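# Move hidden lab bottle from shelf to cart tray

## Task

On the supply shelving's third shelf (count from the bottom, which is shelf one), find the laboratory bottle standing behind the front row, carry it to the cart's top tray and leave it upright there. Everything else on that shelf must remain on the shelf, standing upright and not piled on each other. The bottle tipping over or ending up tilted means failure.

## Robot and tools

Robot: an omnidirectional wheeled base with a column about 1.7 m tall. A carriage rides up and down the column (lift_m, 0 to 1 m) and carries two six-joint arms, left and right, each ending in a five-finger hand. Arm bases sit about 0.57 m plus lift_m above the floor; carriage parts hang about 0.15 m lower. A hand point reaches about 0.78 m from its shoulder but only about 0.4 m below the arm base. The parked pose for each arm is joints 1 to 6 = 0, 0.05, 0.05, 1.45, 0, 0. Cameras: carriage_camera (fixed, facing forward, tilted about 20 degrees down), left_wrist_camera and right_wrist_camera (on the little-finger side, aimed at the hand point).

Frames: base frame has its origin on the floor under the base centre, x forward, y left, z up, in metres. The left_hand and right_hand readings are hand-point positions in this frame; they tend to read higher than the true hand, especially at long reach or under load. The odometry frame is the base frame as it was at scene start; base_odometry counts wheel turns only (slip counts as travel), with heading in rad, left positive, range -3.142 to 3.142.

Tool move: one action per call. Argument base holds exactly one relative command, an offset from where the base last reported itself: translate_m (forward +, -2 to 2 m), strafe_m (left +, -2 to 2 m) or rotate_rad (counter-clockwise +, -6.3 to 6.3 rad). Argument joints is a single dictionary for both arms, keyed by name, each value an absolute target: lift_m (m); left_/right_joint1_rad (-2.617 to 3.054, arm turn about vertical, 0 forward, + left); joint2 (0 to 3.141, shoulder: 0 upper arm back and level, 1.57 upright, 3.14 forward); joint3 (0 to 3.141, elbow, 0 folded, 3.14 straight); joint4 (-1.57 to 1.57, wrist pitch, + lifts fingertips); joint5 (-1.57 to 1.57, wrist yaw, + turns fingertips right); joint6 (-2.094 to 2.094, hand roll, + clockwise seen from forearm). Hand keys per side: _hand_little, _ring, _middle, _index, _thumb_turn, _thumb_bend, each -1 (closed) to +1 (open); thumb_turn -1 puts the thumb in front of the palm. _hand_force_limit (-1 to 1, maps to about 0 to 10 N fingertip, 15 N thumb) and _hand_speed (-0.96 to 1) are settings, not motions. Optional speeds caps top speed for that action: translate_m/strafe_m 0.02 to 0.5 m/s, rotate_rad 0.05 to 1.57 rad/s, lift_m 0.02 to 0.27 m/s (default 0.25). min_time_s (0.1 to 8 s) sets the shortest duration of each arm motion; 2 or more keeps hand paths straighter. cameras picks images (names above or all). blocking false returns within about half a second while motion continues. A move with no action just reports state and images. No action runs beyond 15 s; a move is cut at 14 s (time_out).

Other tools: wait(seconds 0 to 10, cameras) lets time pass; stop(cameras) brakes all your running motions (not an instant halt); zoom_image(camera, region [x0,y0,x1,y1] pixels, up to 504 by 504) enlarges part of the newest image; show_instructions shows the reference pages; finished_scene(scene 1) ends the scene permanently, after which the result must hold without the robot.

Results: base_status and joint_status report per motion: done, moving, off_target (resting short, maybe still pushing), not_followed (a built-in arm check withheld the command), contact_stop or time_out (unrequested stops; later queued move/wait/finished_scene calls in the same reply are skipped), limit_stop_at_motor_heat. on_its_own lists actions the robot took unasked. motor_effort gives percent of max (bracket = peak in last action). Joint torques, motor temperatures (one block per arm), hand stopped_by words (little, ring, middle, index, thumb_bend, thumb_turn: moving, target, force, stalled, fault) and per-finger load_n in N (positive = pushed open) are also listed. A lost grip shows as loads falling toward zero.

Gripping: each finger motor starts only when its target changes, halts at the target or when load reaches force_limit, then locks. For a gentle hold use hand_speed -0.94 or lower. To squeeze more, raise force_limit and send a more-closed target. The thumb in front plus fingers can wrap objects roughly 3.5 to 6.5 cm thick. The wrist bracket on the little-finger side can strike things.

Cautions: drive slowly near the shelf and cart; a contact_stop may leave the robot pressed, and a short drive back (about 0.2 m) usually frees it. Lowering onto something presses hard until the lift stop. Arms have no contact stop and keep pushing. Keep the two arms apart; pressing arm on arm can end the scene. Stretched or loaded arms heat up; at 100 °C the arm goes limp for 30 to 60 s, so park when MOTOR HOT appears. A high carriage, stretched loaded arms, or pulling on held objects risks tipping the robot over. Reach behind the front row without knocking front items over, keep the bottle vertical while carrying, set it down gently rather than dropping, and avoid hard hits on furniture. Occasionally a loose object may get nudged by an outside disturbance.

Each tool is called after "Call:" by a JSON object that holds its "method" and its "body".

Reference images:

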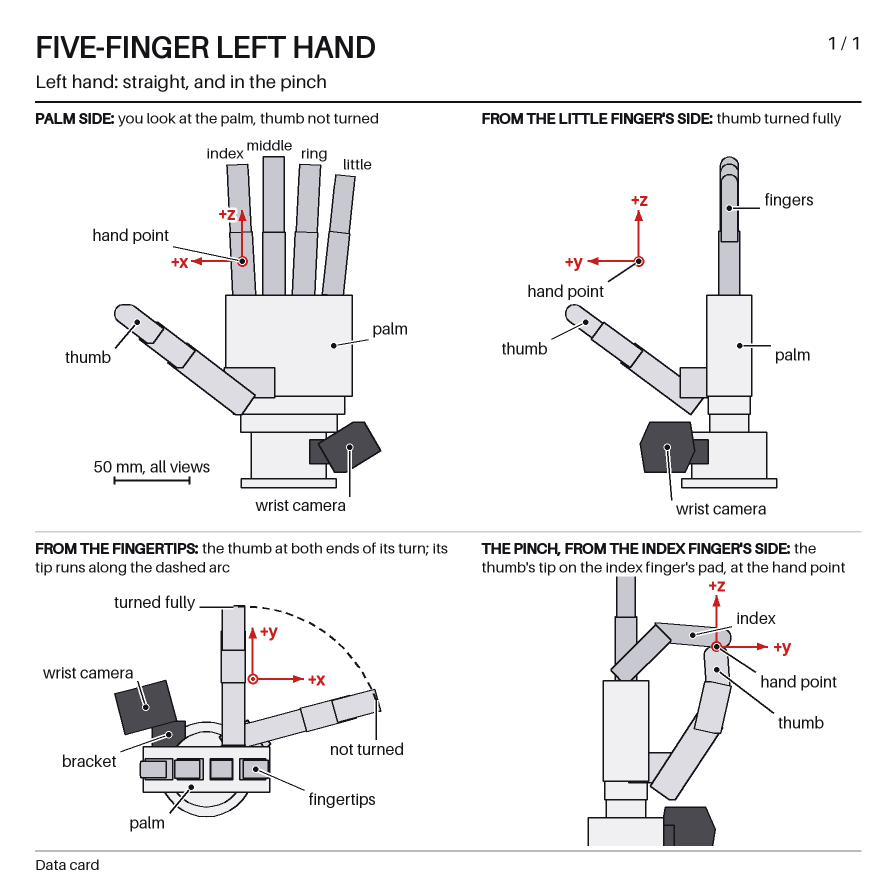

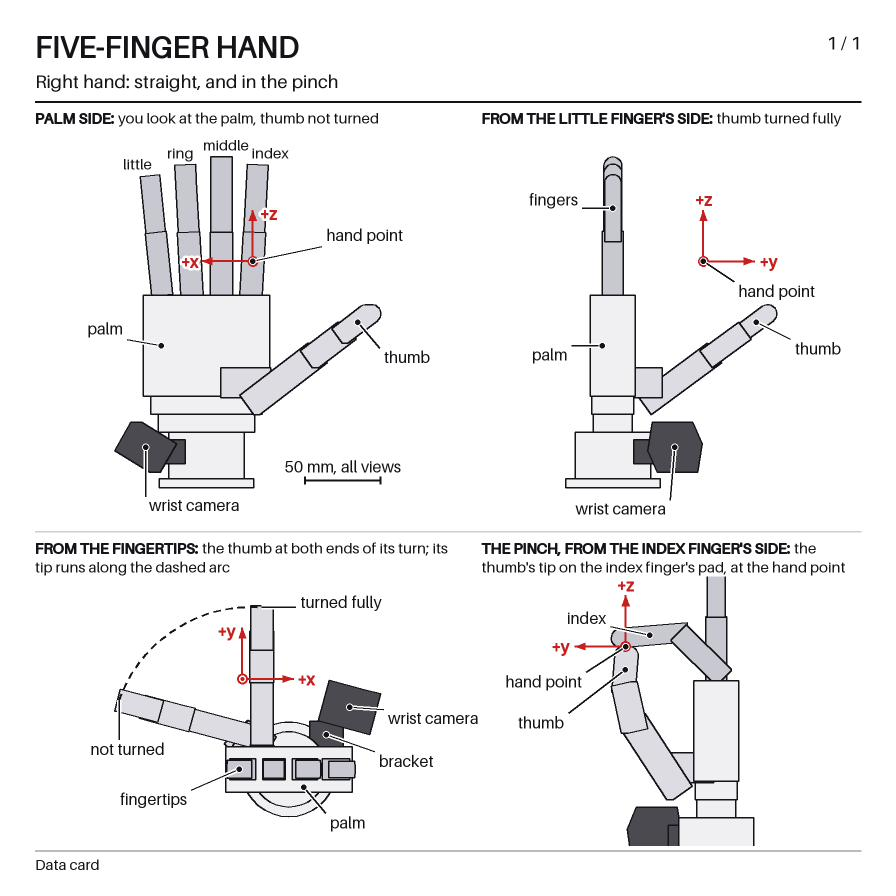

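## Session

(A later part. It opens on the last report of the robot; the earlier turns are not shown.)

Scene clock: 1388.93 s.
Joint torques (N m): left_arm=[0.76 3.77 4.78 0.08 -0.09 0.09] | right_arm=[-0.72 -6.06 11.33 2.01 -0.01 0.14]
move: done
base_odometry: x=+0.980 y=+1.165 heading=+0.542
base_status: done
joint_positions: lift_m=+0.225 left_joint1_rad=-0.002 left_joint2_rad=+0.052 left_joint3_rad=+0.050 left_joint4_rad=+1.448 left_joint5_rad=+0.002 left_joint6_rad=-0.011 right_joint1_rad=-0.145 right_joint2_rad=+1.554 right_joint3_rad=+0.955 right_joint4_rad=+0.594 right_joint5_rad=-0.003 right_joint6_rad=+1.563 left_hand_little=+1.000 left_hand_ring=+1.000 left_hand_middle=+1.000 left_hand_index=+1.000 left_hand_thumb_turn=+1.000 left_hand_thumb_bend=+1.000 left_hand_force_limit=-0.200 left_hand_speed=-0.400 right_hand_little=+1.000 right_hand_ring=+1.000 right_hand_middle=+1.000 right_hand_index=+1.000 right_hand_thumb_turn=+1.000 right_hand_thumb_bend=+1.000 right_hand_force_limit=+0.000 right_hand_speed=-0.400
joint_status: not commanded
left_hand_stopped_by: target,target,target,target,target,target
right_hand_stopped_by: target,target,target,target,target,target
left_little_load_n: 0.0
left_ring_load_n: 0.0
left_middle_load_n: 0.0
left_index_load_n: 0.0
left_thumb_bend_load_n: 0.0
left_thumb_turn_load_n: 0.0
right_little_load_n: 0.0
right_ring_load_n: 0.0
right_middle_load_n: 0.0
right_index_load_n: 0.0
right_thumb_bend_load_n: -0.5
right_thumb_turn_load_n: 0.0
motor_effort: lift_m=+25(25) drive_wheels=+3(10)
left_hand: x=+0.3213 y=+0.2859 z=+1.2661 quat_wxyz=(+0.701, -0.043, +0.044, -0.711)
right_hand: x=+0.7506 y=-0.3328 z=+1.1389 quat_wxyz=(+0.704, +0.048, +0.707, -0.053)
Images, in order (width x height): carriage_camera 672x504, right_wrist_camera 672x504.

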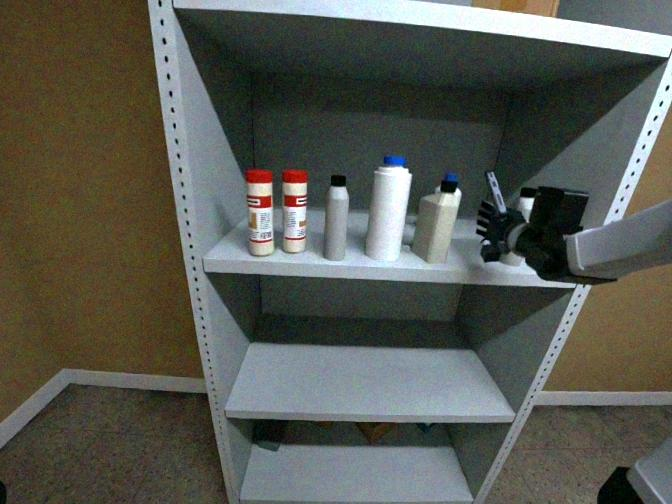

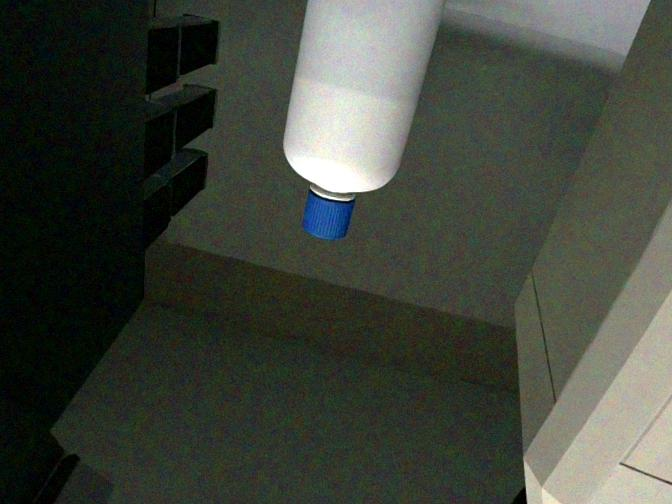

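Call:
{"method": "move", "body": {"base": {"translate_m": 0.06}, "speeds": {"translate_m": 0.05}, "cameras": ["carriage_camera", "right_wrist_camera"]}}

Call:
{"method": "zoom_image", "body": {"camera": "carriage_camera", "region": [400, 130, 600, 280]}}

Scene clock: 1459.93 s.
Joint torques (N m): left_arm=[0.76 3.59 4.77 0.03 -0.08 0.09] | right_arm=[-0.72 -6.09 11.36 2.02 -0.01 0.14]
move: done
base_odometry: x=+1.031 y=+1.197 heading=+0.543
base_status: done
joint_positions: lift_m=+0.225 left_joint1_rad=-0.002 left_joint2_rad=+0.052 left_joint3_rad=+0.050 left_joint4_rad=+1.449 left_joint5_rad=+0.002 left_joint6_rad=-0.011 right_joint1_rad=-0.145 right_joint2_rad=+1.554 right_joint3_rad=+0.955 right_joint4_rad=+0.594 right_joint5_rad=-0.003 right_joint6_rad=+1.563 left_hand_little=+1.000 left_hand_ring=+1.000 left_hand_middle=+1.000 left_hand_index=+1.000 left_hand_thumb_turn=+1.000 left_hand_thumb_bend=+1.000 left_hand_force_limit=-0.200 left_hand_speed=-0.400 right_hand_little=+1.000 right_hand_ring=+1.000 right_hand_middle=+1.000 right_hand_index=+1.000 right_hand_thumb_turn=+1.000 right_hand_thumb_bend=+1.000 right_hand_force_limit=+0.000 right_hand_speed=-0.400
joint_status: not commanded
left_hand_stopped_by: target,target,target,target,target,target
right_hand_stopped_by: target,target,target,target,target,target
left_little_load_n: 0.0
left_ring_load_n: 0.0
left_middle_load_n: 0.0
left_index_load_n: 0.0
left_thumb_bend_load_n: 0.0
left_thumb_turn_load_n: 0.0
right_little_load_n: 0.0
right_ring_load_n: 0.0
right_middle_load_n: 0.0
right_index_load_n: 0.0
right_thumb_bend_load_n: 0.0
right_thumb_turn_load_n: 0.0
motor_effort: lift_m=+25(25) drive_wheels=-5(14)
left_hand: x=+0.3212 y=+0.2859 z=+1.2661 quat_wxyz=(+0.701, -0.043, +0.044, -0.711)
right_hand: x=+0.7506 y=-0.3328 z=+1.1387 quat_wxyz=(+0.703, +0.048, +0.707, -0.053)
Images, in order (width x height): carriage_camera 672x504, right_wrist_camera 672x504.

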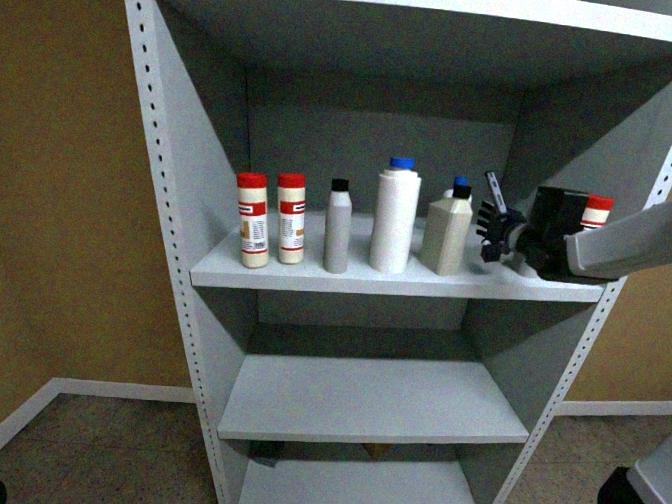

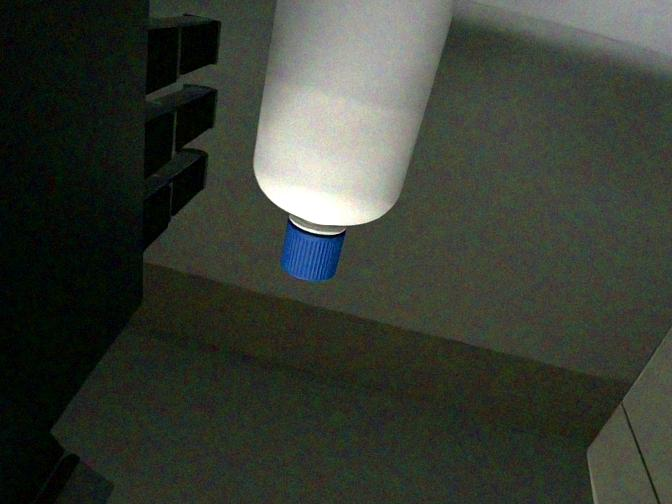

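Scaled by 2.520.

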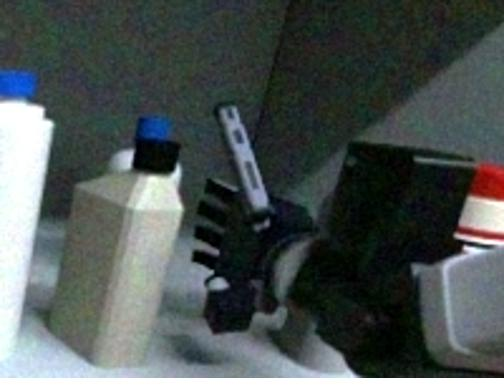

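Call:
{"method": "move", "body": {"base": {"translate_m": 0.03}, "speeds": {"translate_m": 0.04}, "cameras": ["carriage_camera", "right_wrist_camera"]}}

Call:
{"method": "zoom_image", "body": {"camera": "carriage_camera", "region": [420, 150, 540, 240]}}

Scene clock: 1474.57 s.
Joint torques (N m): left_arm=[0.75 3.69 4.72 0.02 -0.09 0.09] | right_arm=[-0.77 -6.16 11.37 2.01 -0.01 0.14]
Motor temperatures (°C): left_arm=[19 29 30 24 17 19] | right_arm=[19 25 43 37 20 16]
move: done
base_odometry: x=+1.057 y=+1.212 heading=+0.543
base_status: done
joint_positions: lift_m=+0.225 left_joint1_rad=-0.002 left_joint2_rad=+0.052 left_joint3_rad=+0.050 left_joint4_rad=+1.450 left_joint5_rad=+0.002 left_joint6_rad=-0.011 right_joint1_rad=-0.145 right_joint2_rad=+1.554 right_joint3_rad=+0.955 right_joint4_rad=+0.594 right_joint5_rad=-0.003 right_joint6_rad=+1.563 left_hand_little=+1.000 left_hand_ring=+1.000 left_hand_middle=+1.000 left_hand_index=+1.000 left_hand_thumb_turn=+1.000 left_hand_thumb_bend=+1.000 left_hand_force_limit=-0.200 left_hand_speed=-0.400 right_hand_little=+1.000 right_hand_ring=+1.000 right_hand_middle=+1.000 right_hand_index=+1.000 right_hand_thumb_turn=+1.000 right_hand_thumb_bend=+1.000 right_hand_force_limit=+0.000 right_hand_speed=-0.400
joint_status: not commanded
left_hand_stopped_by: target,target,target,target,target,target
right_hand_stopped_by: target,target,target,target,target,target
left_little_load_n: 0.0
left_ring_load_n: 0.0
left_middle_load_n: 0.0
left_index_load_n: 0.0
left_thumb_bend_load_n: 0.0
left_thumb_turn_load_n: 0.0
right_little_load_n: 0.0
right_ring_load_n: 0.0
right_middle_load_n: 0.0
right_index_load_n: 0.0
right_thumb_bend_load_n: 0.0
right_thumb_turn_load_n: 0.0
motor_effort: lift_m=+24(25) drive_wheels=-3(15)
left_hand: x=+0.3210 y=+0.2859 z=+1.2662 quat_wxyz=(+0.701, -0.043, +0.044, -0.711)
right_hand: x=+0.7506 y=-0.3328 z=+1.1387 quat_wxyz=(+0.703, +0.048, +0.707, -0.053)
Images, in order (width x height): carriage_camera 672x504, right_wrist_camera 672x504.

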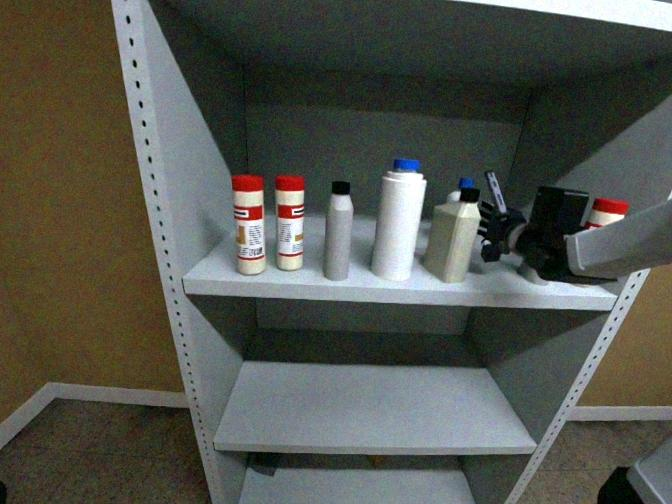

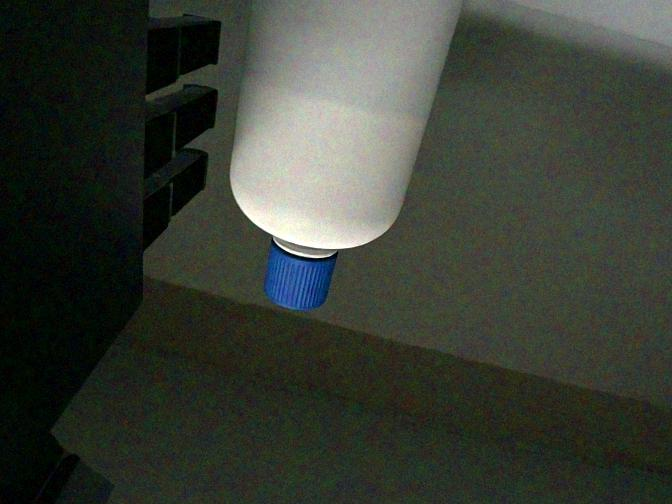

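Scaled by 4.200.

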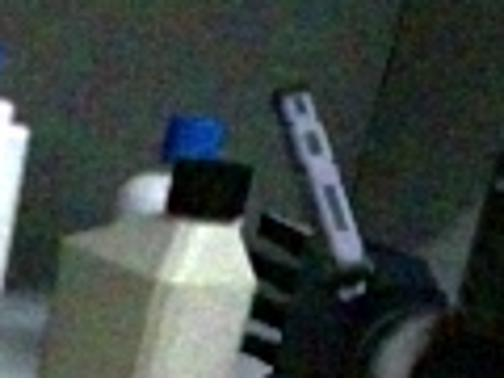

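Call:
{"method": "move", "body": {"base": {"translate_m": 0.031}, "speeds": {"translate_m": 0.04}, "cameras": ["right_wrist_camera"]}}

Call:
{"method": "move", "body": {"joints": {"right_hand_thumb_turn": -1.0, "right_hand_speed": -0.7}, "cameras": ["carriage_camera", "right_wrist_camera"]}}

Scene clock: 1492.97 s.
Joint torques (N m): left_arm=[0.75 3.59 4.68 0.08 -0.08 0.09] | right_arm=[-0.76 -6.16 11.37 2.01 -0.01 0.14]
move: done
base_odometry: x=+1.083 y=+1.228 heading=+0.544
base_status: done
joint_positions: lift_m=+0.225 left_joint1_rad=-0.002 left_joint2_rad=+0.052 left_joint3_rad=+0.050 left_joint4_rad=+1.450 left_joint5_rad=+0.002 left_joint6_rad=-0.011 right_joint1_rad=-0.145 right_joint2_rad=+1.554 right_joint3_rad=+0.955 right_joint4_rad=+0.594 right_joint5_rad=-0.003 right_joint6_rad=+1.563 left_hand_little=+1.000 left_hand_ring=+1.000 left_hand_middle=+1.000 left_hand_index=+1.000 left_hand_thumb_turn=+1.000 left_hand_thumb_bend=+1.000 left_hand_force_limit=-0.200 left_hand_speed=-0.400 right_hand_little=+1.000 right_hand_ring=+1.000 right_hand_middle=+1.000 right_hand_index=+1.000 right_hand_thumb_turn=+1.000 right_hand_thumb_bend=+1.000 right_hand_force_limit=+0.000 right_hand_speed=-0.400
joint_status: not commanded
left_hand_stopped_by: target,target,target,target,target,target
right_hand_stopped_by: target,target,target,target,target,target
left_little_load_n: 0.0
left_ring_load_n: 0.0
left_middle_load_n: 0.0
left_index_load_n: 0.0
left_thumb_bend_load_n: 0.0
left_thumb_turn_load_n: 0.0
right_little_load_n: 0.0
right_ring_load_n: 0.0
right_middle_load_n: 0.0
right_index_load_n: 0.0
right_thumb_bend_load_n: 0.0
right_thumb_turn_load_n: 0.0
motor_effort: lift_m=+24(25) drive_wheels=-3(13)
left_hand: x=+0.3209 y=+0.2859 z=+1.2662 quat_wxyz=(+0.701, -0.043, +0.044, -0.711)
right_hand: x=+0.7506 y=-0.3328 z=+1.1388 quat_wxyz=(+0.704, +0.048, +0.707, -0.053)
Images, in order (width x height): right_wrist_camera 672x504.

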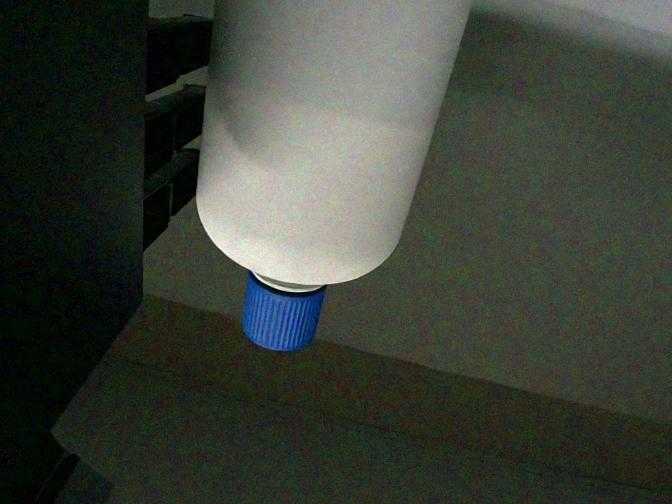

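Scene clock: 1496.90 s.
Joint torques (N m): left_arm=[0.75 3.59 4.77 0.04 -0.09 0.09] | right_arm=[-0.73 -6.12 11.37 2.02 -0.01 0.14]
move: done
base_odometry: x=+1.083 y=+1.228 heading=+0.544
base_status: not commanded
joint_positions: lift_m=+0.225 left_joint1_rad=-0.002 left_joint2_rad=+0.052 left_joint3_rad=+0.050 left_joint4_rad=+1.450 left_joint5_rad=+0.002 left_joint6_rad=-0.011 right_joint1_rad=-0.145 right_joint2_rad=+1.554 right_joint3_rad=+0.955 right_joint4_rad=+0.594 right_joint5_rad=-0.003 right_joint6_rad=+1.564 left_hand_little=+1.000 left_hand_ring=+1.000 left_hand_middle=+1.000 left_hand_index=+1.000 left_hand_thumb_turn=+1.000 left_hand_thumb_bend=+1.000 left_hand_force_limit=-0.200 left_hand_speed=-0.400 right_hand_little=+1.000 right_hand_ring=+1.000 right_hand_middle=+1.000 right_hand_index=+1.000 right_hand_thumb_turn=-1.000 right_hand_thumb_bend=+1.000 right_hand_force_limit=+0.000 right_hand_speed=-0.700
joint_status: all done
left_hand_stopped_by: target,target,target,target,target,target
right_hand_stopped_by: target,target,target,target,target,target
left_little_load_n: 0.0
left_ring_load_n: 0.0
left_middle_load_n: 0.0
left_index_load_n: 0.0
left_thumb_bend_load_n: 0.0
left_thumb_turn_load_n: 0.0
right_little_load_n: 0.0
right_ring_load_n: 0.0
right_middle_load_n: 0.0
right_index_load_n: 0.0
right_thumb_bend_load_n: 0.5
right_thumb_turn_load_n: 0.0
motor_effort: lift_m=+24(25) drive_wheels=-3(4)
left_hand: x=+0.3209 y=+0.2859 z=+1.2662 quat_wxyz=(+0.701, -0.043, +0.044, -0.711)
right_hand: x=+0.7506 y=-0.3329 z=+1.1388 quat_wxyz=(+0.704, +0.048, +0.707, -0.053)
Images, in order (width x height): carriage_camera 672x504, right_wrist_camera 672x504.

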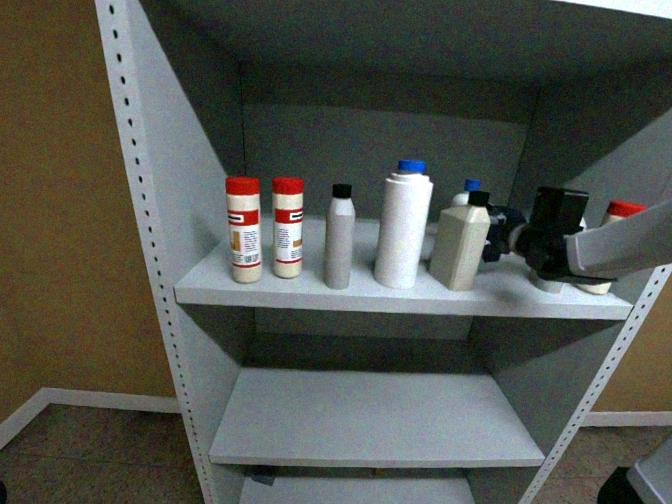

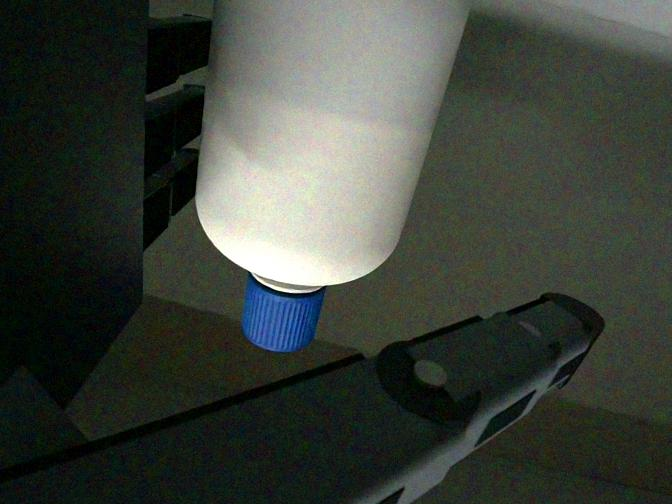

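Call:
{"method": "move", "body": {"joints": {"right_hand_speed": -0.9, "right_hand_force_limit": -0.1, "right_hand_index": -0.6, "right_hand_middle": -0.6, "right_hand_ring": -0.6, "right_hand_little": -0.6, "right_hand_thumb_bend": -0.6}, "cameras": ["carriage_camera", "right_wrist_camera"]}}

Call:
{"method": "zoom_image", "body": {"camera": "carriage_camera", "region": [400, 140, 600, 300]}}

Scene clock: 1510.50 s.
Joint torques (N m): left_arm=[0.76 3.59 4.77 0.04 -0.08 0.08] | right_arm=[-0.39 -6.11 11.36 2.01 -0.04 0.16]
move: off_target
base_odometry: x=+1.083 y=+1.228 heading=+0.544
base_status: not commanded
joint_positions: lift_m=+0.225 left_joint1_rad=-0.002 left_joint2_rad=+0.052 left_joint3_rad=+0.050 left_joint4_rad=+1.450 left_joint5_rad=+0.002 left_joint6_rad=-0.011 right_joint1_rad=-0.148 right_joint2_rad=+1.554 right_joint3_rad=+0.955 right_joint4_rad=+0.593 right_joint5_rad=+0.000 right_joint6_rad=+1.564 left_hand_little=+1.000 left_hand_ring=+1.000 left_hand_middle=+1.000 left_hand_index=+1.000 left_hand_thumb_turn=+1.000 left_hand_thumb_bend=+1.000 left_hand_force_limit=-0.200 left_hand_speed=-0.400 right_hand_little=-0.600 right_hand_ring=-0.600 right_hand_middle=-0.312 right_hand_index=-0.414 right_hand_thumb_turn=-1.000 right_hand_thumb_bend=+0.295 right_hand_force_limit=-0.100 right_hand_speed=-0.900
joint_status: right_hand_middle off_target (ended at -0.312, target -0.600); right_hand_index off_target (ended at -0.414, target -0.600); right_hand_thumb_bend off_target (ended at +0.295, target -0.600); the others done
left_hand_stopped_by: target,target,target,target,target,target
right_hand_stopped_by: target,target,force,force,force,target
left_little_load_n: -0.5
left_ring_load_n: 0.0
left_middle_load_n: 0.0
left_index_load_n: 0.0
left_thumb_bend_load_n: 0.0
left_thumb_turn_load_n: 0.0
right_little_load_n: 0.0
right_ring_load_n: 0.0
right_middle_load_n: 4.5
right_index_load_n: 5.0
right_thumb_bend_load_n: 7.5
right_thumb_turn_load_n: 0.0
motor_effort: lift_m=+24(25) drive_wheels=-3(4)
left_hand: x=+0.3209 y=+0.2859 z=+1.2662 quat_wxyz=(+0.701, -0.043, +0.044, -0.711)
right_hand: x=+0.7507 y=-0.3352 z=+1.1385 quat_wxyz=(+0.703, +0.050, +0.707, -0.055)
Images, in order (width x height): carriage_camera 672x504, right_wrist_camera 672x504.

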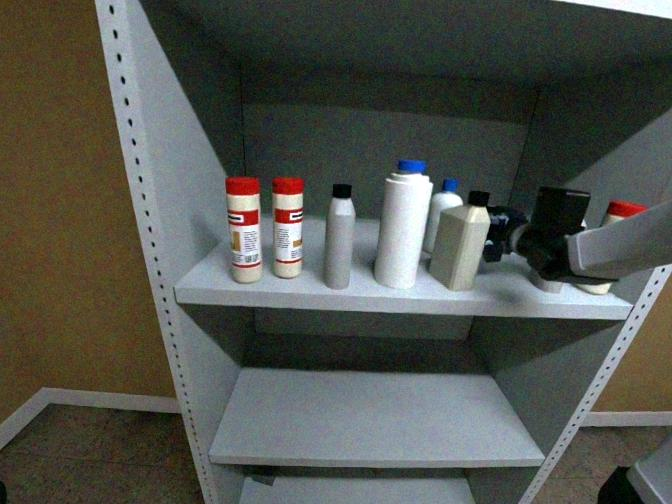

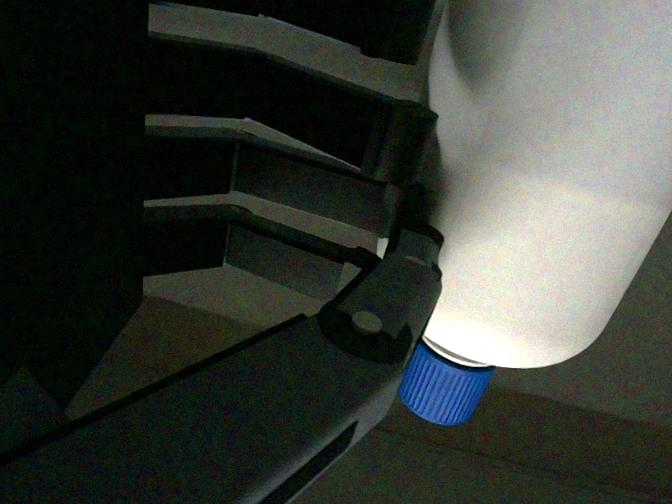

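Scaled by 2.520.

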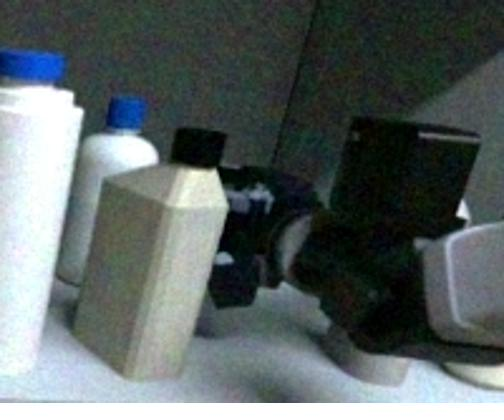

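Call:
{"method": "move", "body": {"base": {"translate_m": -0.05}, "speeds": {"translate_m": 0.05}, "cameras": ["right_wrist_camera"]}}

Call:
{"method": "move", "body": {"joints": {"right_hand_speed": -0.6, "right_hand_index": 1, "right_hand_middle": 1, "right_hand_ring": 1, "right_hand_little": 1, "right_hand_thumb_bend": 1}, "cameras": ["carriage_camera", "right_wrist_camera"]}}

Call:
{"method": "zoom_image", "body": {"camera": "carriage_camera", "region": [400, 140, 600, 300]}}

Scene clock: 1524.83 s.
Joint torques (N m): left_arm=[0.75 3.62 4.78 0.06 -0.09 0.08] | right_arm=[-0.42 -6.13 11.36 2.01 -0.04 0.16]
move: done
base_odometry: x=+1.040 y=+1.202 heading=+0.543
base_status: done
joint_positions: lift_m=+0.225 left_joint1_rad=-0.002 left_joint2_rad=+0.052 left_joint3_rad=+0.050 left_joint4_rad=+1.449 left_joint5_rad=+0.002 left_joint6_rad=-0.011 right_joint1_rad=-0.148 right_joint2_rad=+1.554 right_joint3_rad=+0.955 right_joint4_rad=+0.592 right_joint5_rad=+0.000 right_joint6_rad=+1.564 left_hand_little=+1.000 left_hand_ring=+1.000 left_hand_middle=+1.000 left_hand_index=+1.000 left_hand_thumb_turn=+1.000 left_hand_thumb_bend=+1.000 left_hand_force_limit=-0.200 left_hand_speed=-0.400 right_hand_little=-0.600 right_hand_ring=-0.600 right_hand_middle=-0.312 right_hand_index=-0.414 right_hand_thumb_turn=-1.000 right_hand_thumb_bend=+0.295 right_hand_force_limit=-0.100 right_hand_speed=-0.900
joint_status: not commanded
left_hand_stopped_by: target,target,target,target,target,target
right_hand_stopped_by: target,target,force,force,force,target
left_little_load_n: 0.0
left_ring_load_n: 0.0
left_middle_load_n: 0.0
left_index_load_n: 0.0
left_thumb_bend_load_n: 0.0
left_thumb_turn_load_n: 0.0
right_little_load_n: 0.0
right_ring_load_n: 0.0
right_middle_load_n: 4.5
right_index_load_n: 5.0
right_thumb_bend_load_n: 8.0
right_thumb_turn_load_n: 0.0
motor_effort: lift_m=+24(25) drive_wheels=+5(14)
left_hand: x=+0.3211 y=+0.2859 z=+1.2662 quat_wxyz=(+0.701, -0.043, +0.044, -0.711)
right_hand: x=+0.7508 y=-0.3352 z=+1.1382 quat_wxyz=(+0.703, +0.050, +0.708, -0.055)
Images, in order (width x height): right_wrist_camera 672x504.

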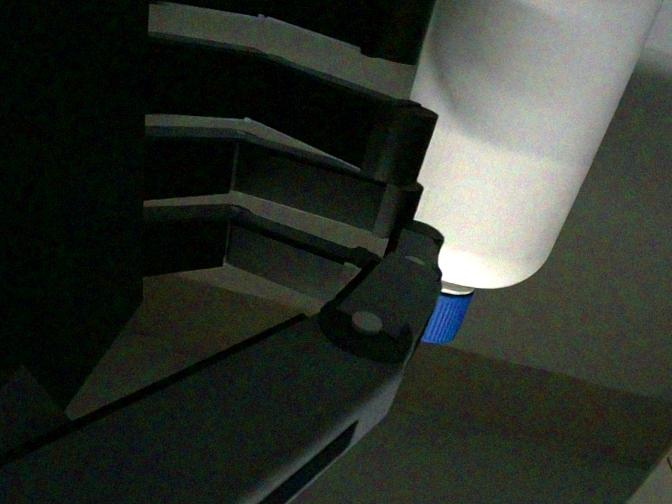

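Scene clock: 1526.77 s.
Joint torques (N m): left_arm=[0.75 3.6 4.75 0.05 -0.09 0.08] | right_arm=[-0.4 -6.15 11.37 2.03 -0.04 0.14]
move: done
base_odometry: x=+1.040 y=+1.202 heading=+0.543
base_status: not commanded
joint_positions: lift_m=+0.225 left_joint1_rad=-0.002 left_joint2_rad=+0.052 left_joint3_rad=+0.050 left_joint4_rad=+1.449 left_joint5_rad=+0.002 left_joint6_rad=-0.011 right_joint1_rad=-0.148 right_joint2_rad=+1.554 right_joint3_rad=+0.955 right_joint4_rad=+0.592 right_joint5_rad=+0.000 right_joint6_rad=+1.564 left_hand_little=+1.000 left_hand_ring=+1.000 left_hand_middle=+1.000 left_hand_index=+1.000 left_hand_thumb_turn=+1.000 left_hand_thumb_bend=+1.000 left_hand_force_limit=-0.200 left_hand_speed=-0.400 right_hand_little=+1.000 right_hand_ring=+1.000 right_hand_middle=+1.000 right_hand_index=+1.000 right_hand_thumb_turn=-1.000 right_hand_thumb_bend=+1.000 right_hand_force_limit=-0.100 right_hand_speed=-0.600
joint_status: all done
left_hand_stopped_by: target,target,target,target,target,target
right_hand_stopped_by: target,target,target,target,target,target
left_little_load_n: 0.0
left_ring_load_n: 0.0
left_middle_load_n: 0.0
left_index_load_n: 0.0
left_thumb_bend_load_n: 0.0
left_thumb_turn_load_n: 0.0
right_little_load_n: 0.0
right_ring_load_n: 0.0
right_middle_load_n: 0.0
right_index_load_n: 0.0
right_thumb_bend_load_n: 0.0
right_thumb_turn_load_n: -0.5
motor_effort: lift_m=+24(25) drive_wheels=+5(5)
left_hand: x=+0.3211 y=+0.2859 z=+1.2662 quat_wxyz=(+0.701, -0.043, +0.044, -0.711)
right_hand: x=+0.7508 y=-0.3352 z=+1.1382 quat_wxyz=(+0.703, +0.050, +0.708, -0.055)
Images, in order (width x height): carriage_camera 672x504, right_wrist_camera 672x504.

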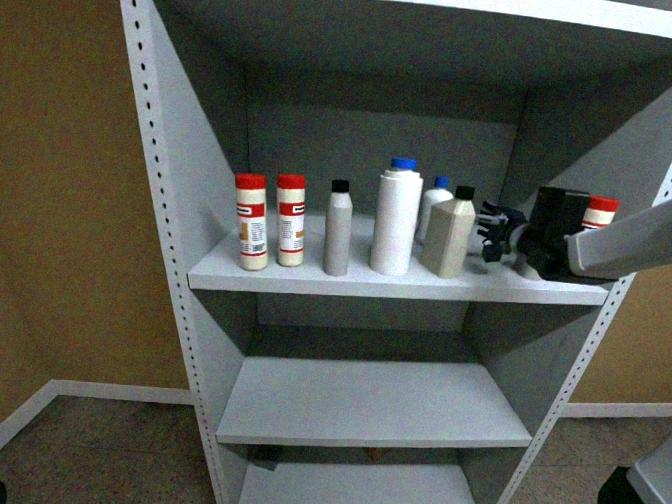

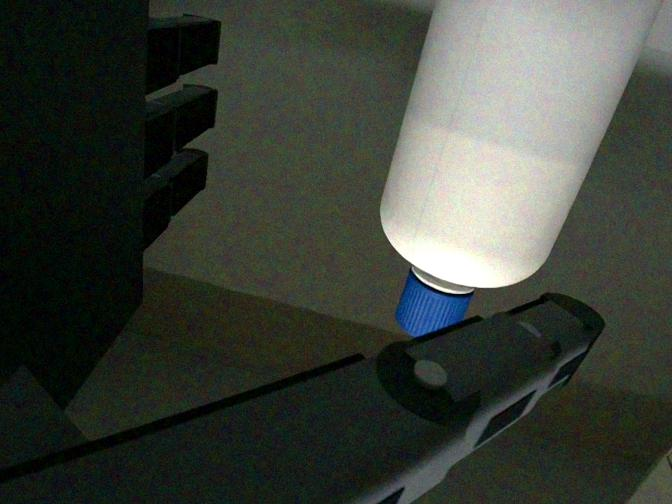

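Scaled by 2.520.

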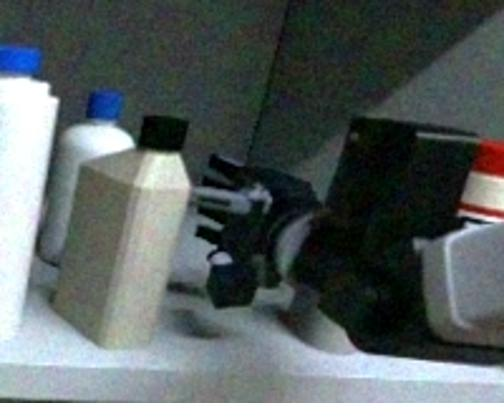

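Call:
{"method": "move", "body": {"base": {"translate_m": -0.1}, "speeds": {"translate_m": 0.1}, "joints": {"right_hand_thumb_turn": 1.0}, "cameras": []}}

Call:
{"method": "move", "body": {"base": {"strafe_m": -0.12}, "speeds": {"strafe_m": 0.06}, "joints": {"right_joint1_rad": 0.15}, "min_time_s": 2.2, "cameras": ["carriage_camera", "right_wrist_camera"]}}

Call:
{"method": "zoom_image", "body": {"camera": "carriage_camera", "region": [320, 120, 520, 280]}}

Scene clock: 1588.27 s.
Joint torques (N m): left_arm=[0.76 3.56 4.77 0.11 -0.08 0.08] | right_arm=[-0.39 -6.16 11.38 2.03 -0.04 0.13]
move: done
base_odometry: x=+0.955 y=+1.151 heading=+0.543
base_status: done
joint_positions: lift_m=+0.225 left_joint1_rad=-0.002 left_joint2_rad=+0.052 left_joint3_rad=+0.050 left_joint4_rad=+1.450 left_joint5_rad=+0.002 left_joint6_rad=-0.011 right_joint1_rad=-0.148 right_joint2_rad=+1.554 right_joint3_rad=+0.955 right_joint4_rad=+0.592 right_joint5_rad=+0.000 right_joint6_rad=+1.564 left_hand_little=+1.000 left_hand_ring=+1.000 left_hand_middle=+1.000 left_hand_index=+1.000 left_hand_thumb_turn=+1.000 left_hand_thumb_bend=+1.000 left_hand_force_limit=-0.200 left_hand_speed=-0.400 right_hand_little=+1.000 right_hand_ring=+1.000 right_hand_middle=+1.000 right_hand_index=+1.000 right_hand_thumb_turn=+1.000 right_hand_thumb_bend=+1.000 right_hand_force_limit=-0.100 right_hand_speed=-0.600
joint_status: all done
left_hand_stopped_by: target,target,target,target,target,target
right_hand_stopped_by: target,target,target,target,target,target
left_little_load_n: 0.0
left_ring_load_n: 0.0
left_middle_load_n: 0.0
left_index_load_n: 0.0
left_thumb_bend_load_n: 0.0
left_thumb_turn_load_n: 0.0
right_little_load_n: 0.0
right_ring_load_n: 0.0
right_middle_load_n: 0.0
right_index_load_n: 0.0
right_thumb_bend_load_n: 0.0
right_thumb_turn_load_n: 0.0
motor_effort: lift_m=+24(25) drive_wheels=-3(16)
left_hand: x=+0.3209 y=+0.2859 z=+1.2662 quat_wxyz=(+0.701, -0.043, +0.044, -0.711)
right_hand: x=+0.7508 y=-0.3352 z=+1.1382 quat_wxyz=(+0.703, +0.050, +0.708, -0.055)

Scene clock: 1590.90 s.
Joint torques (N m): left_arm=[0.73 3.58 4.77 0.03 -0.08 0.09] | right_arm=[0.39 -6.17 11.37 2.03 -0.05 0.14]
move: done
base_odometry: x=+1.017 y=+1.048 heading=+0.543
base_status: done
joint_positions: lift_m=+0.225 left_joint1_rad=-0.002 left_joint2_rad=+0.052 left_joint3_rad=+0.050 left_joint4_rad=+1.450 left_joint5_rad=+0.001 left_joint6_rad=-0.011 right_joint1_rad=+0.144 right_joint2_rad=+1.554 right_joint3_rad=+0.955 right_joint4_rad=+0.592 right_joint5_rad=+0.001 right_joint6_rad=+1.564 left_hand_little=+1.000 left_hand_ring=+1.000 left_hand_middle=+1.000 left_hand_index=+1.000 left_hand_thumb_turn=+1.000 left_hand_thumb_bend=+1.000 left_hand_force_limit=-0.200 left_hand_speed=-0.400 right_hand_little=+1.000 right_hand_ring=+1.000 right_hand_middle=+1.000 right_hand_index=+1.000 right_hand_thumb_turn=+1.000 right_hand_thumb_bend=+1.000 right_hand_force_limit=-0.100 right_hand_speed=-0.600
joint_status: all done
left_hand_stopped_by: target,target,target,target,target,target
right_hand_stopped_by: target,target,target,target,target,target
left_little_load_n: 0.0
left_ring_load_n: 0.0
left_middle_load_n: 0.0
left_index_load_n: 0.0
left_thumb_bend_load_n: 0.0
left_thumb_turn_load_n: 0.0
right_little_load_n: 0.0
right_ring_load_n: 0.0
right_middle_load_n: 0.0
right_index_load_n: 0.0
right_thumb_bend_load_n: 0.0
right_thumb_turn_load_n: 0.0
motor_effort: lift_m=+24(25) drive_wheels=-2(11)
left_hand: x=+0.3209 y=+0.2860 z=+1.2663 quat_wxyz=(+0.701, -0.043, +0.044, -0.711)
right_hand: x=+0.7336 y=-0.1838 z=+1.1382 quat_wxyz=(+0.703, -0.053, +0.707, +0.048)
Images, in order (width x height): carriage_camera 672x504, right_wrist_camera 672x504.

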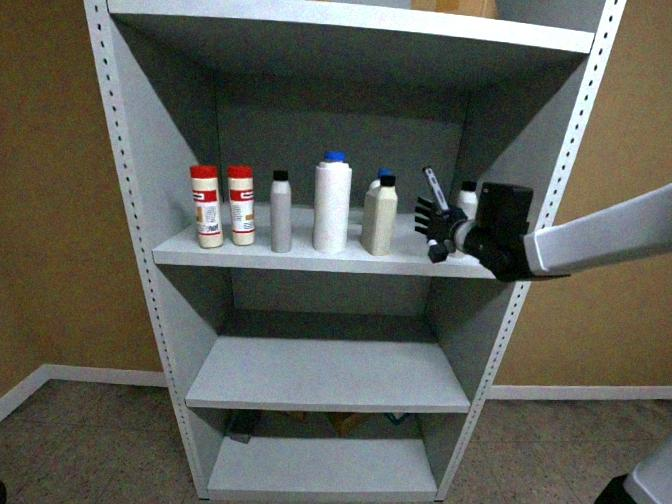

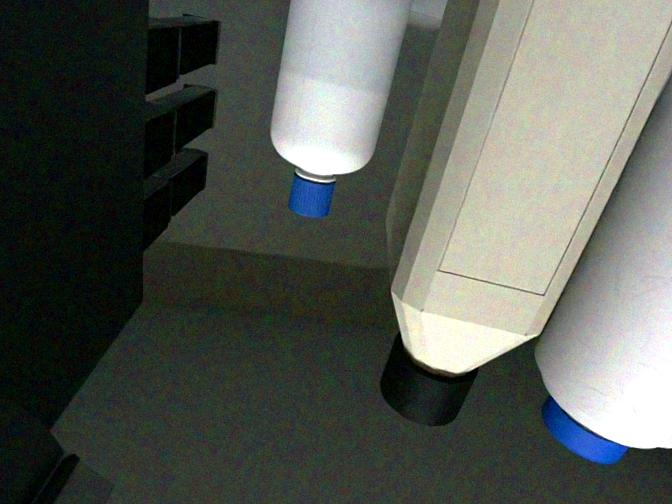

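Scaled by 2.520.

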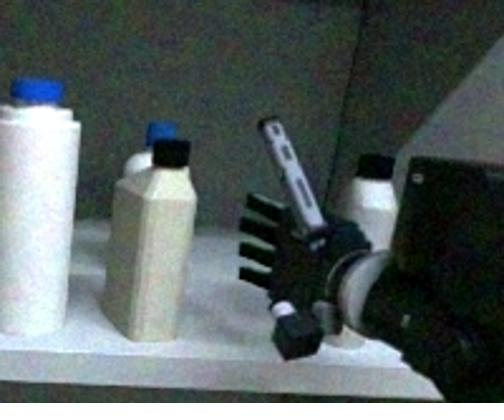

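Call:
{"method": "move", "body": {"base": {"translate_m": 0.13}, "speeds": {"translate_m": 0.08}, "cameras": ["carriage_camera", "right_wrist_camera"]}}

Call:
{"method": "zoom_image", "body": {"camera": "carriage_camera", "region": [320, 120, 520, 280]}}

Scene clock: 1608.30 s.
Joint torques (N m): left_arm=[0.75 3.69 4.82 0.02 -0.08 0.08] | right_arm=[0.29 -6.16 11.38 2.02 -0.05 0.13]
move: done
base_odometry: x=+1.128 y=+1.115 heading=+0.542
base_status: done
joint_positions: lift_m=+0.225 left_joint1_rad=-0.002 left_joint2_rad=+0.052 left_joint3_rad=+0.050 left_joint4_rad=+1.451 left_joint5_rad=+0.001 left_joint6_rad=-0.011 right_joint1_rad=+0.145 right_joint2_rad=+1.554 right_joint3_rad=+0.955 right_joint4_rad=+0.593 right_joint5_rad=+0.001 right_joint6_rad=+1.564 left_hand_little=+1.000 left_hand_ring=+1.000 left_hand_middle=+1.000 left_hand_index=+1.000 left_hand_thumb_turn=+1.000 left_hand_thumb_bend=+1.000 left_hand_force_limit=-0.200 left_hand_speed=-0.400 right_hand_little=+1.000 right_hand_ring=+1.000 right_hand_middle=+1.000 right_hand_index=+1.000 right_hand_thumb_turn=+1.000 right_hand_thumb_bend=+1.000 right_hand_force_limit=-0.100 right_hand_speed=-0.600
joint_status: not commanded
left_hand_stopped_by: target,target,target,target,target,target
right_hand_stopped_by: target,target,target,target,target,target
left_little_load_n: 0.0
left_ring_load_n: 0.0
left_middle_load_n: 0.0
left_index_load_n: 0.0
left_thumb_bend_load_n: 0.0
left_thumb_turn_load_n: 0.0
right_little_load_n: 0.0
right_ring_load_n: 0.0
right_middle_load_n: 0.0
right_index_load_n: 0.0
right_thumb_bend_load_n: 0.0
right_thumb_turn_load_n: 0.0
motor_effort: lift_m=+24(25) drive_wheels=-3(13)
left_hand: x=+0.3207 y=+0.2860 z=+1.2663 quat_wxyz=(+0.701, -0.043, +0.043, -0.711)
right_hand: x=+0.7334 y=-0.1831 z=+1.1383 quat_wxyz=(+0.703, -0.054, +0.707, +0.048)
Images, in order (width x height): carriage_camera 672x504, right_wrist_camera 672x504.

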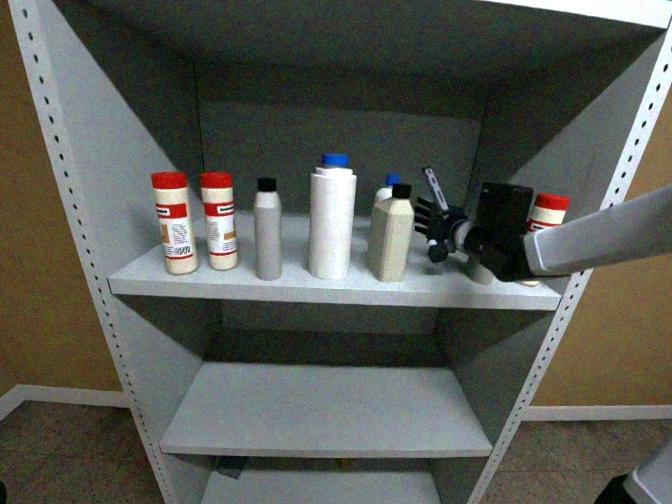

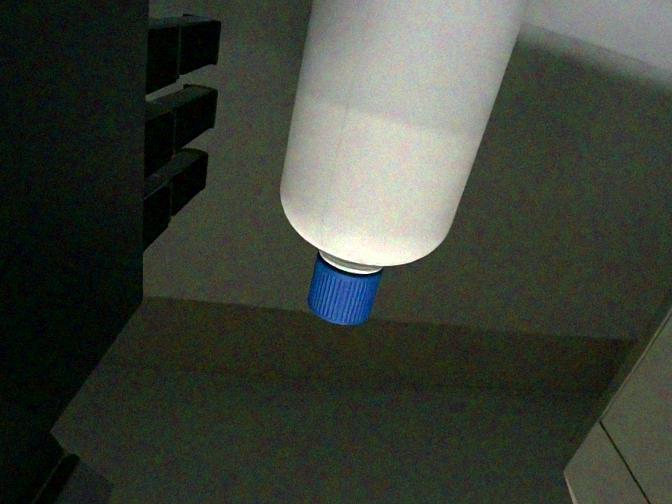

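Scaled by 2.520.

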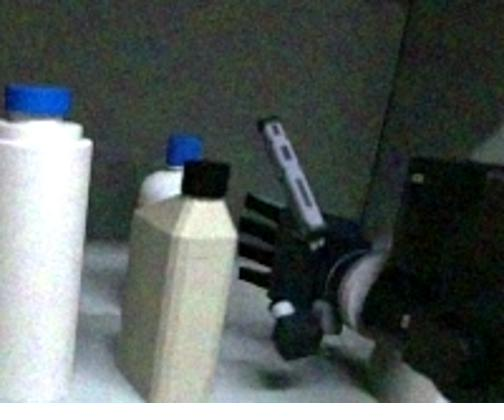

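Call:
{"method": "move", "body": {"base": {"translate_m": 0.05}, "speeds": {"translate_m": 0.06}, "cameras": ["right_wrist_camera"]}}

Call:
{"method": "move", "body": {"base": {"strafe_m": 0.025}, "speeds": {"strafe_m": 0.05}, "cameras": ["carriage_camera", "right_wrist_camera"]}}

Call:
{"method": "zoom_image", "body": {"camera": "carriage_camera", "region": [320, 120, 520, 280]}}

Scene clock: 1631.23 s.
Joint torques (N m): left_arm=[0.76 3.79 4.79 0.02 -0.08 0.09] | right_arm=[0.32 -6.15 11.45 2.01 -0.05 0.14]
move: done
base_odometry: x=+1.171 y=+1.141 heading=+0.542
base_status: done
joint_positions: lift_m=+0.225 left_joint1_rad=-0.002 left_joint2_rad=+0.052 left_joint3_rad=+0.050 left_joint4_rad=+1.450 left_joint5_rad=+0.001 left_joint6_rad=-0.011 right_joint1_rad=+0.145 right_joint2_rad=+1.554 right_joint3_rad=+0.955 right_joint4_rad=+0.593 right_joint5_rad=+0.001 right_joint6_rad=+1.564 left_hand_little=+1.000 left_hand_ring=+1.000 left_hand_middle=+1.000 left_hand_index=+1.000 left_hand_thumb_turn=+1.000 left_hand_thumb_bend=+1.000 left_hand_force_limit=-0.200 left_hand_speed=-0.400 right_hand_little=+1.000 right_hand_ring=+1.000 right_hand_middle=+1.000 right_hand_index=+1.000 right_hand_thumb_turn=+1.000 right_hand_thumb_bend=+1.000 right_hand_force_limit=-0.100 right_hand_speed=-0.600
joint_status: not commanded
left_hand_stopped_by: target,target,target,target,target,target
right_hand_stopped_by: target,target,target,target,target,target
left_little_load_n: 0.0
left_ring_load_n: 0.0
left_middle_load_n: 0.0
left_index_load_n: 0.0
left_thumb_bend_load_n: 0.0
left_thumb_turn_load_n: 0.0
right_little_load_n: 0.0
right_ring_load_n: 0.0
right_middle_load_n: 0.0
right_index_load_n: 0.0
right_thumb_bend_load_n: 0.0
right_thumb_turn_load_n: 0.0
motor_effort: lift_m=+24(25) drive_wheels=+4(15)
left_hand: x=+0.3209 y=+0.2860 z=+1.2663 quat_wxyz=(+0.701, -0.043, +0.044, -0.711)
right_hand: x=+0.7334 y=-0.1831 z=+1.1383 quat_wxyz=(+0.703, -0.054, +0.707, +0.048)
Images, in order (width x height): right_wrist_camera 672x504.

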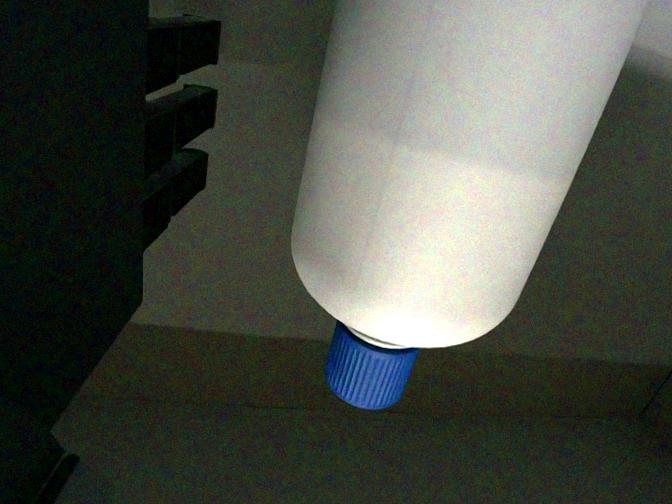

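Scene clock: 1632.23 s.
Joint torques (N m): left_arm=[0.75 3.63 4.6 0.05 -0.08 0.08] | right_arm=[-0.02 -6.13 11.37 2.03 -0.05 0.13]
move: done
base_odometry: x=+1.158 y=+1.162 heading=+0.542
base_status: done
joint_positions: lift_m=+0.225 left_joint1_rad=-0.002 left_joint2_rad=+0.052 left_joint3_rad=+0.050 left_joint4_rad=+1.450 left_joint5_rad=+0.001 left_joint6_rad=-0.011 right_joint1_rad=+0.148 right_joint2_rad=+1.554 right_joint3_rad=+0.955 right_joint4_rad=+0.593 right_joint5_rad=+0.000 right_joint6_rad=+1.564 left_hand_little=+1.000 left_hand_ring=+1.000 left_hand_middle=+1.000 left_hand_index=+1.000 left_hand_thumb_turn=+1.000 left_hand_thumb_bend=+1.000 left_hand_force_limit=-0.200 left_hand_speed=-0.400 right_hand_little=+1.000 right_hand_ring=+1.000 right_hand_middle=+1.000 right_hand_index=+1.000 right_hand_thumb_turn=+1.000 right_hand_thumb_bend=+1.000 right_hand_force_limit=-0.100 right_hand_speed=-0.600
joint_status: not commanded
left_hand_stopped_by: target,target,target,target,target,target
right_hand_stopped_by: target,target,target,target,target,target
left_little_load_n: 0.0
left_ring_load_n: 0.0
left_middle_load_n: 0.0
left_index_load_n: 0.0
left_thumb_bend_load_n: 0.0
left_thumb_turn_load_n: 0.0
right_little_load_n: 0.0
right_ring_load_n: 0.0
right_middle_load_n: 0.0
right_index_load_n: 0.0
right_thumb_bend_load_n: 0.0
right_thumb_turn_load_n: 0.0
motor_effort: lift_m=+25(25) drive_wheels=-4(10)
left_hand: x=+0.3209 y=+0.2860 z=+1.2663 quat_wxyz=(+0.701, -0.043, +0.044, -0.711)
right_hand: x=+0.7329 y=-0.1815 z=+1.1383 quat_wxyz=(+0.703, -0.055, +0.707, +0.050)
Images, in order (width x height): carriage_camera 672x504, right_wrist_camera 672x504.

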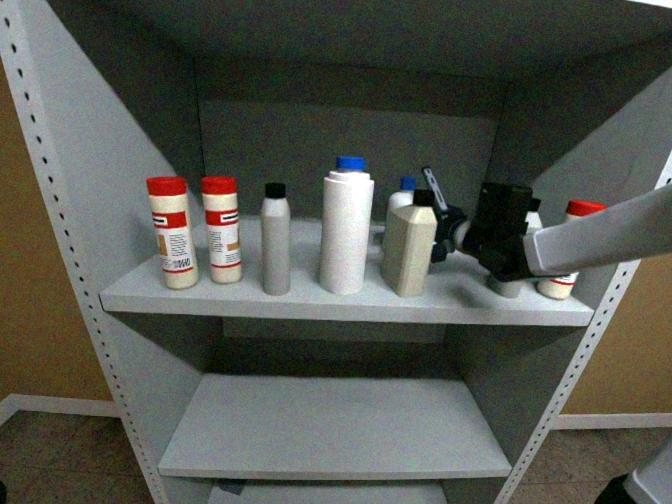

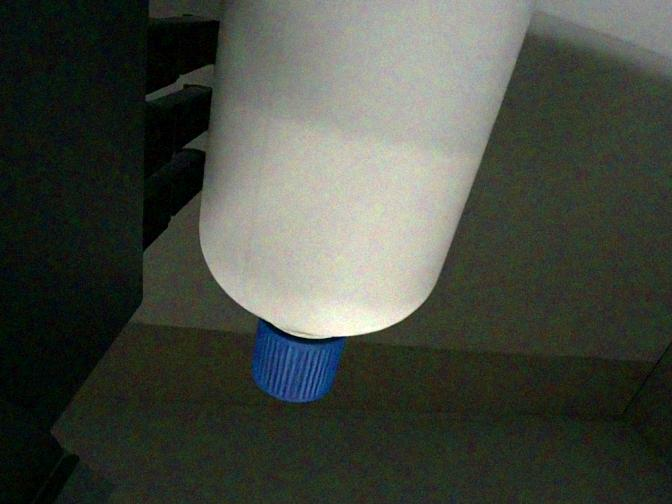

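Scaled by 2.520.

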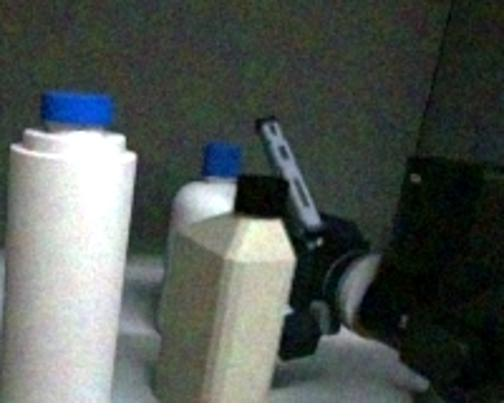

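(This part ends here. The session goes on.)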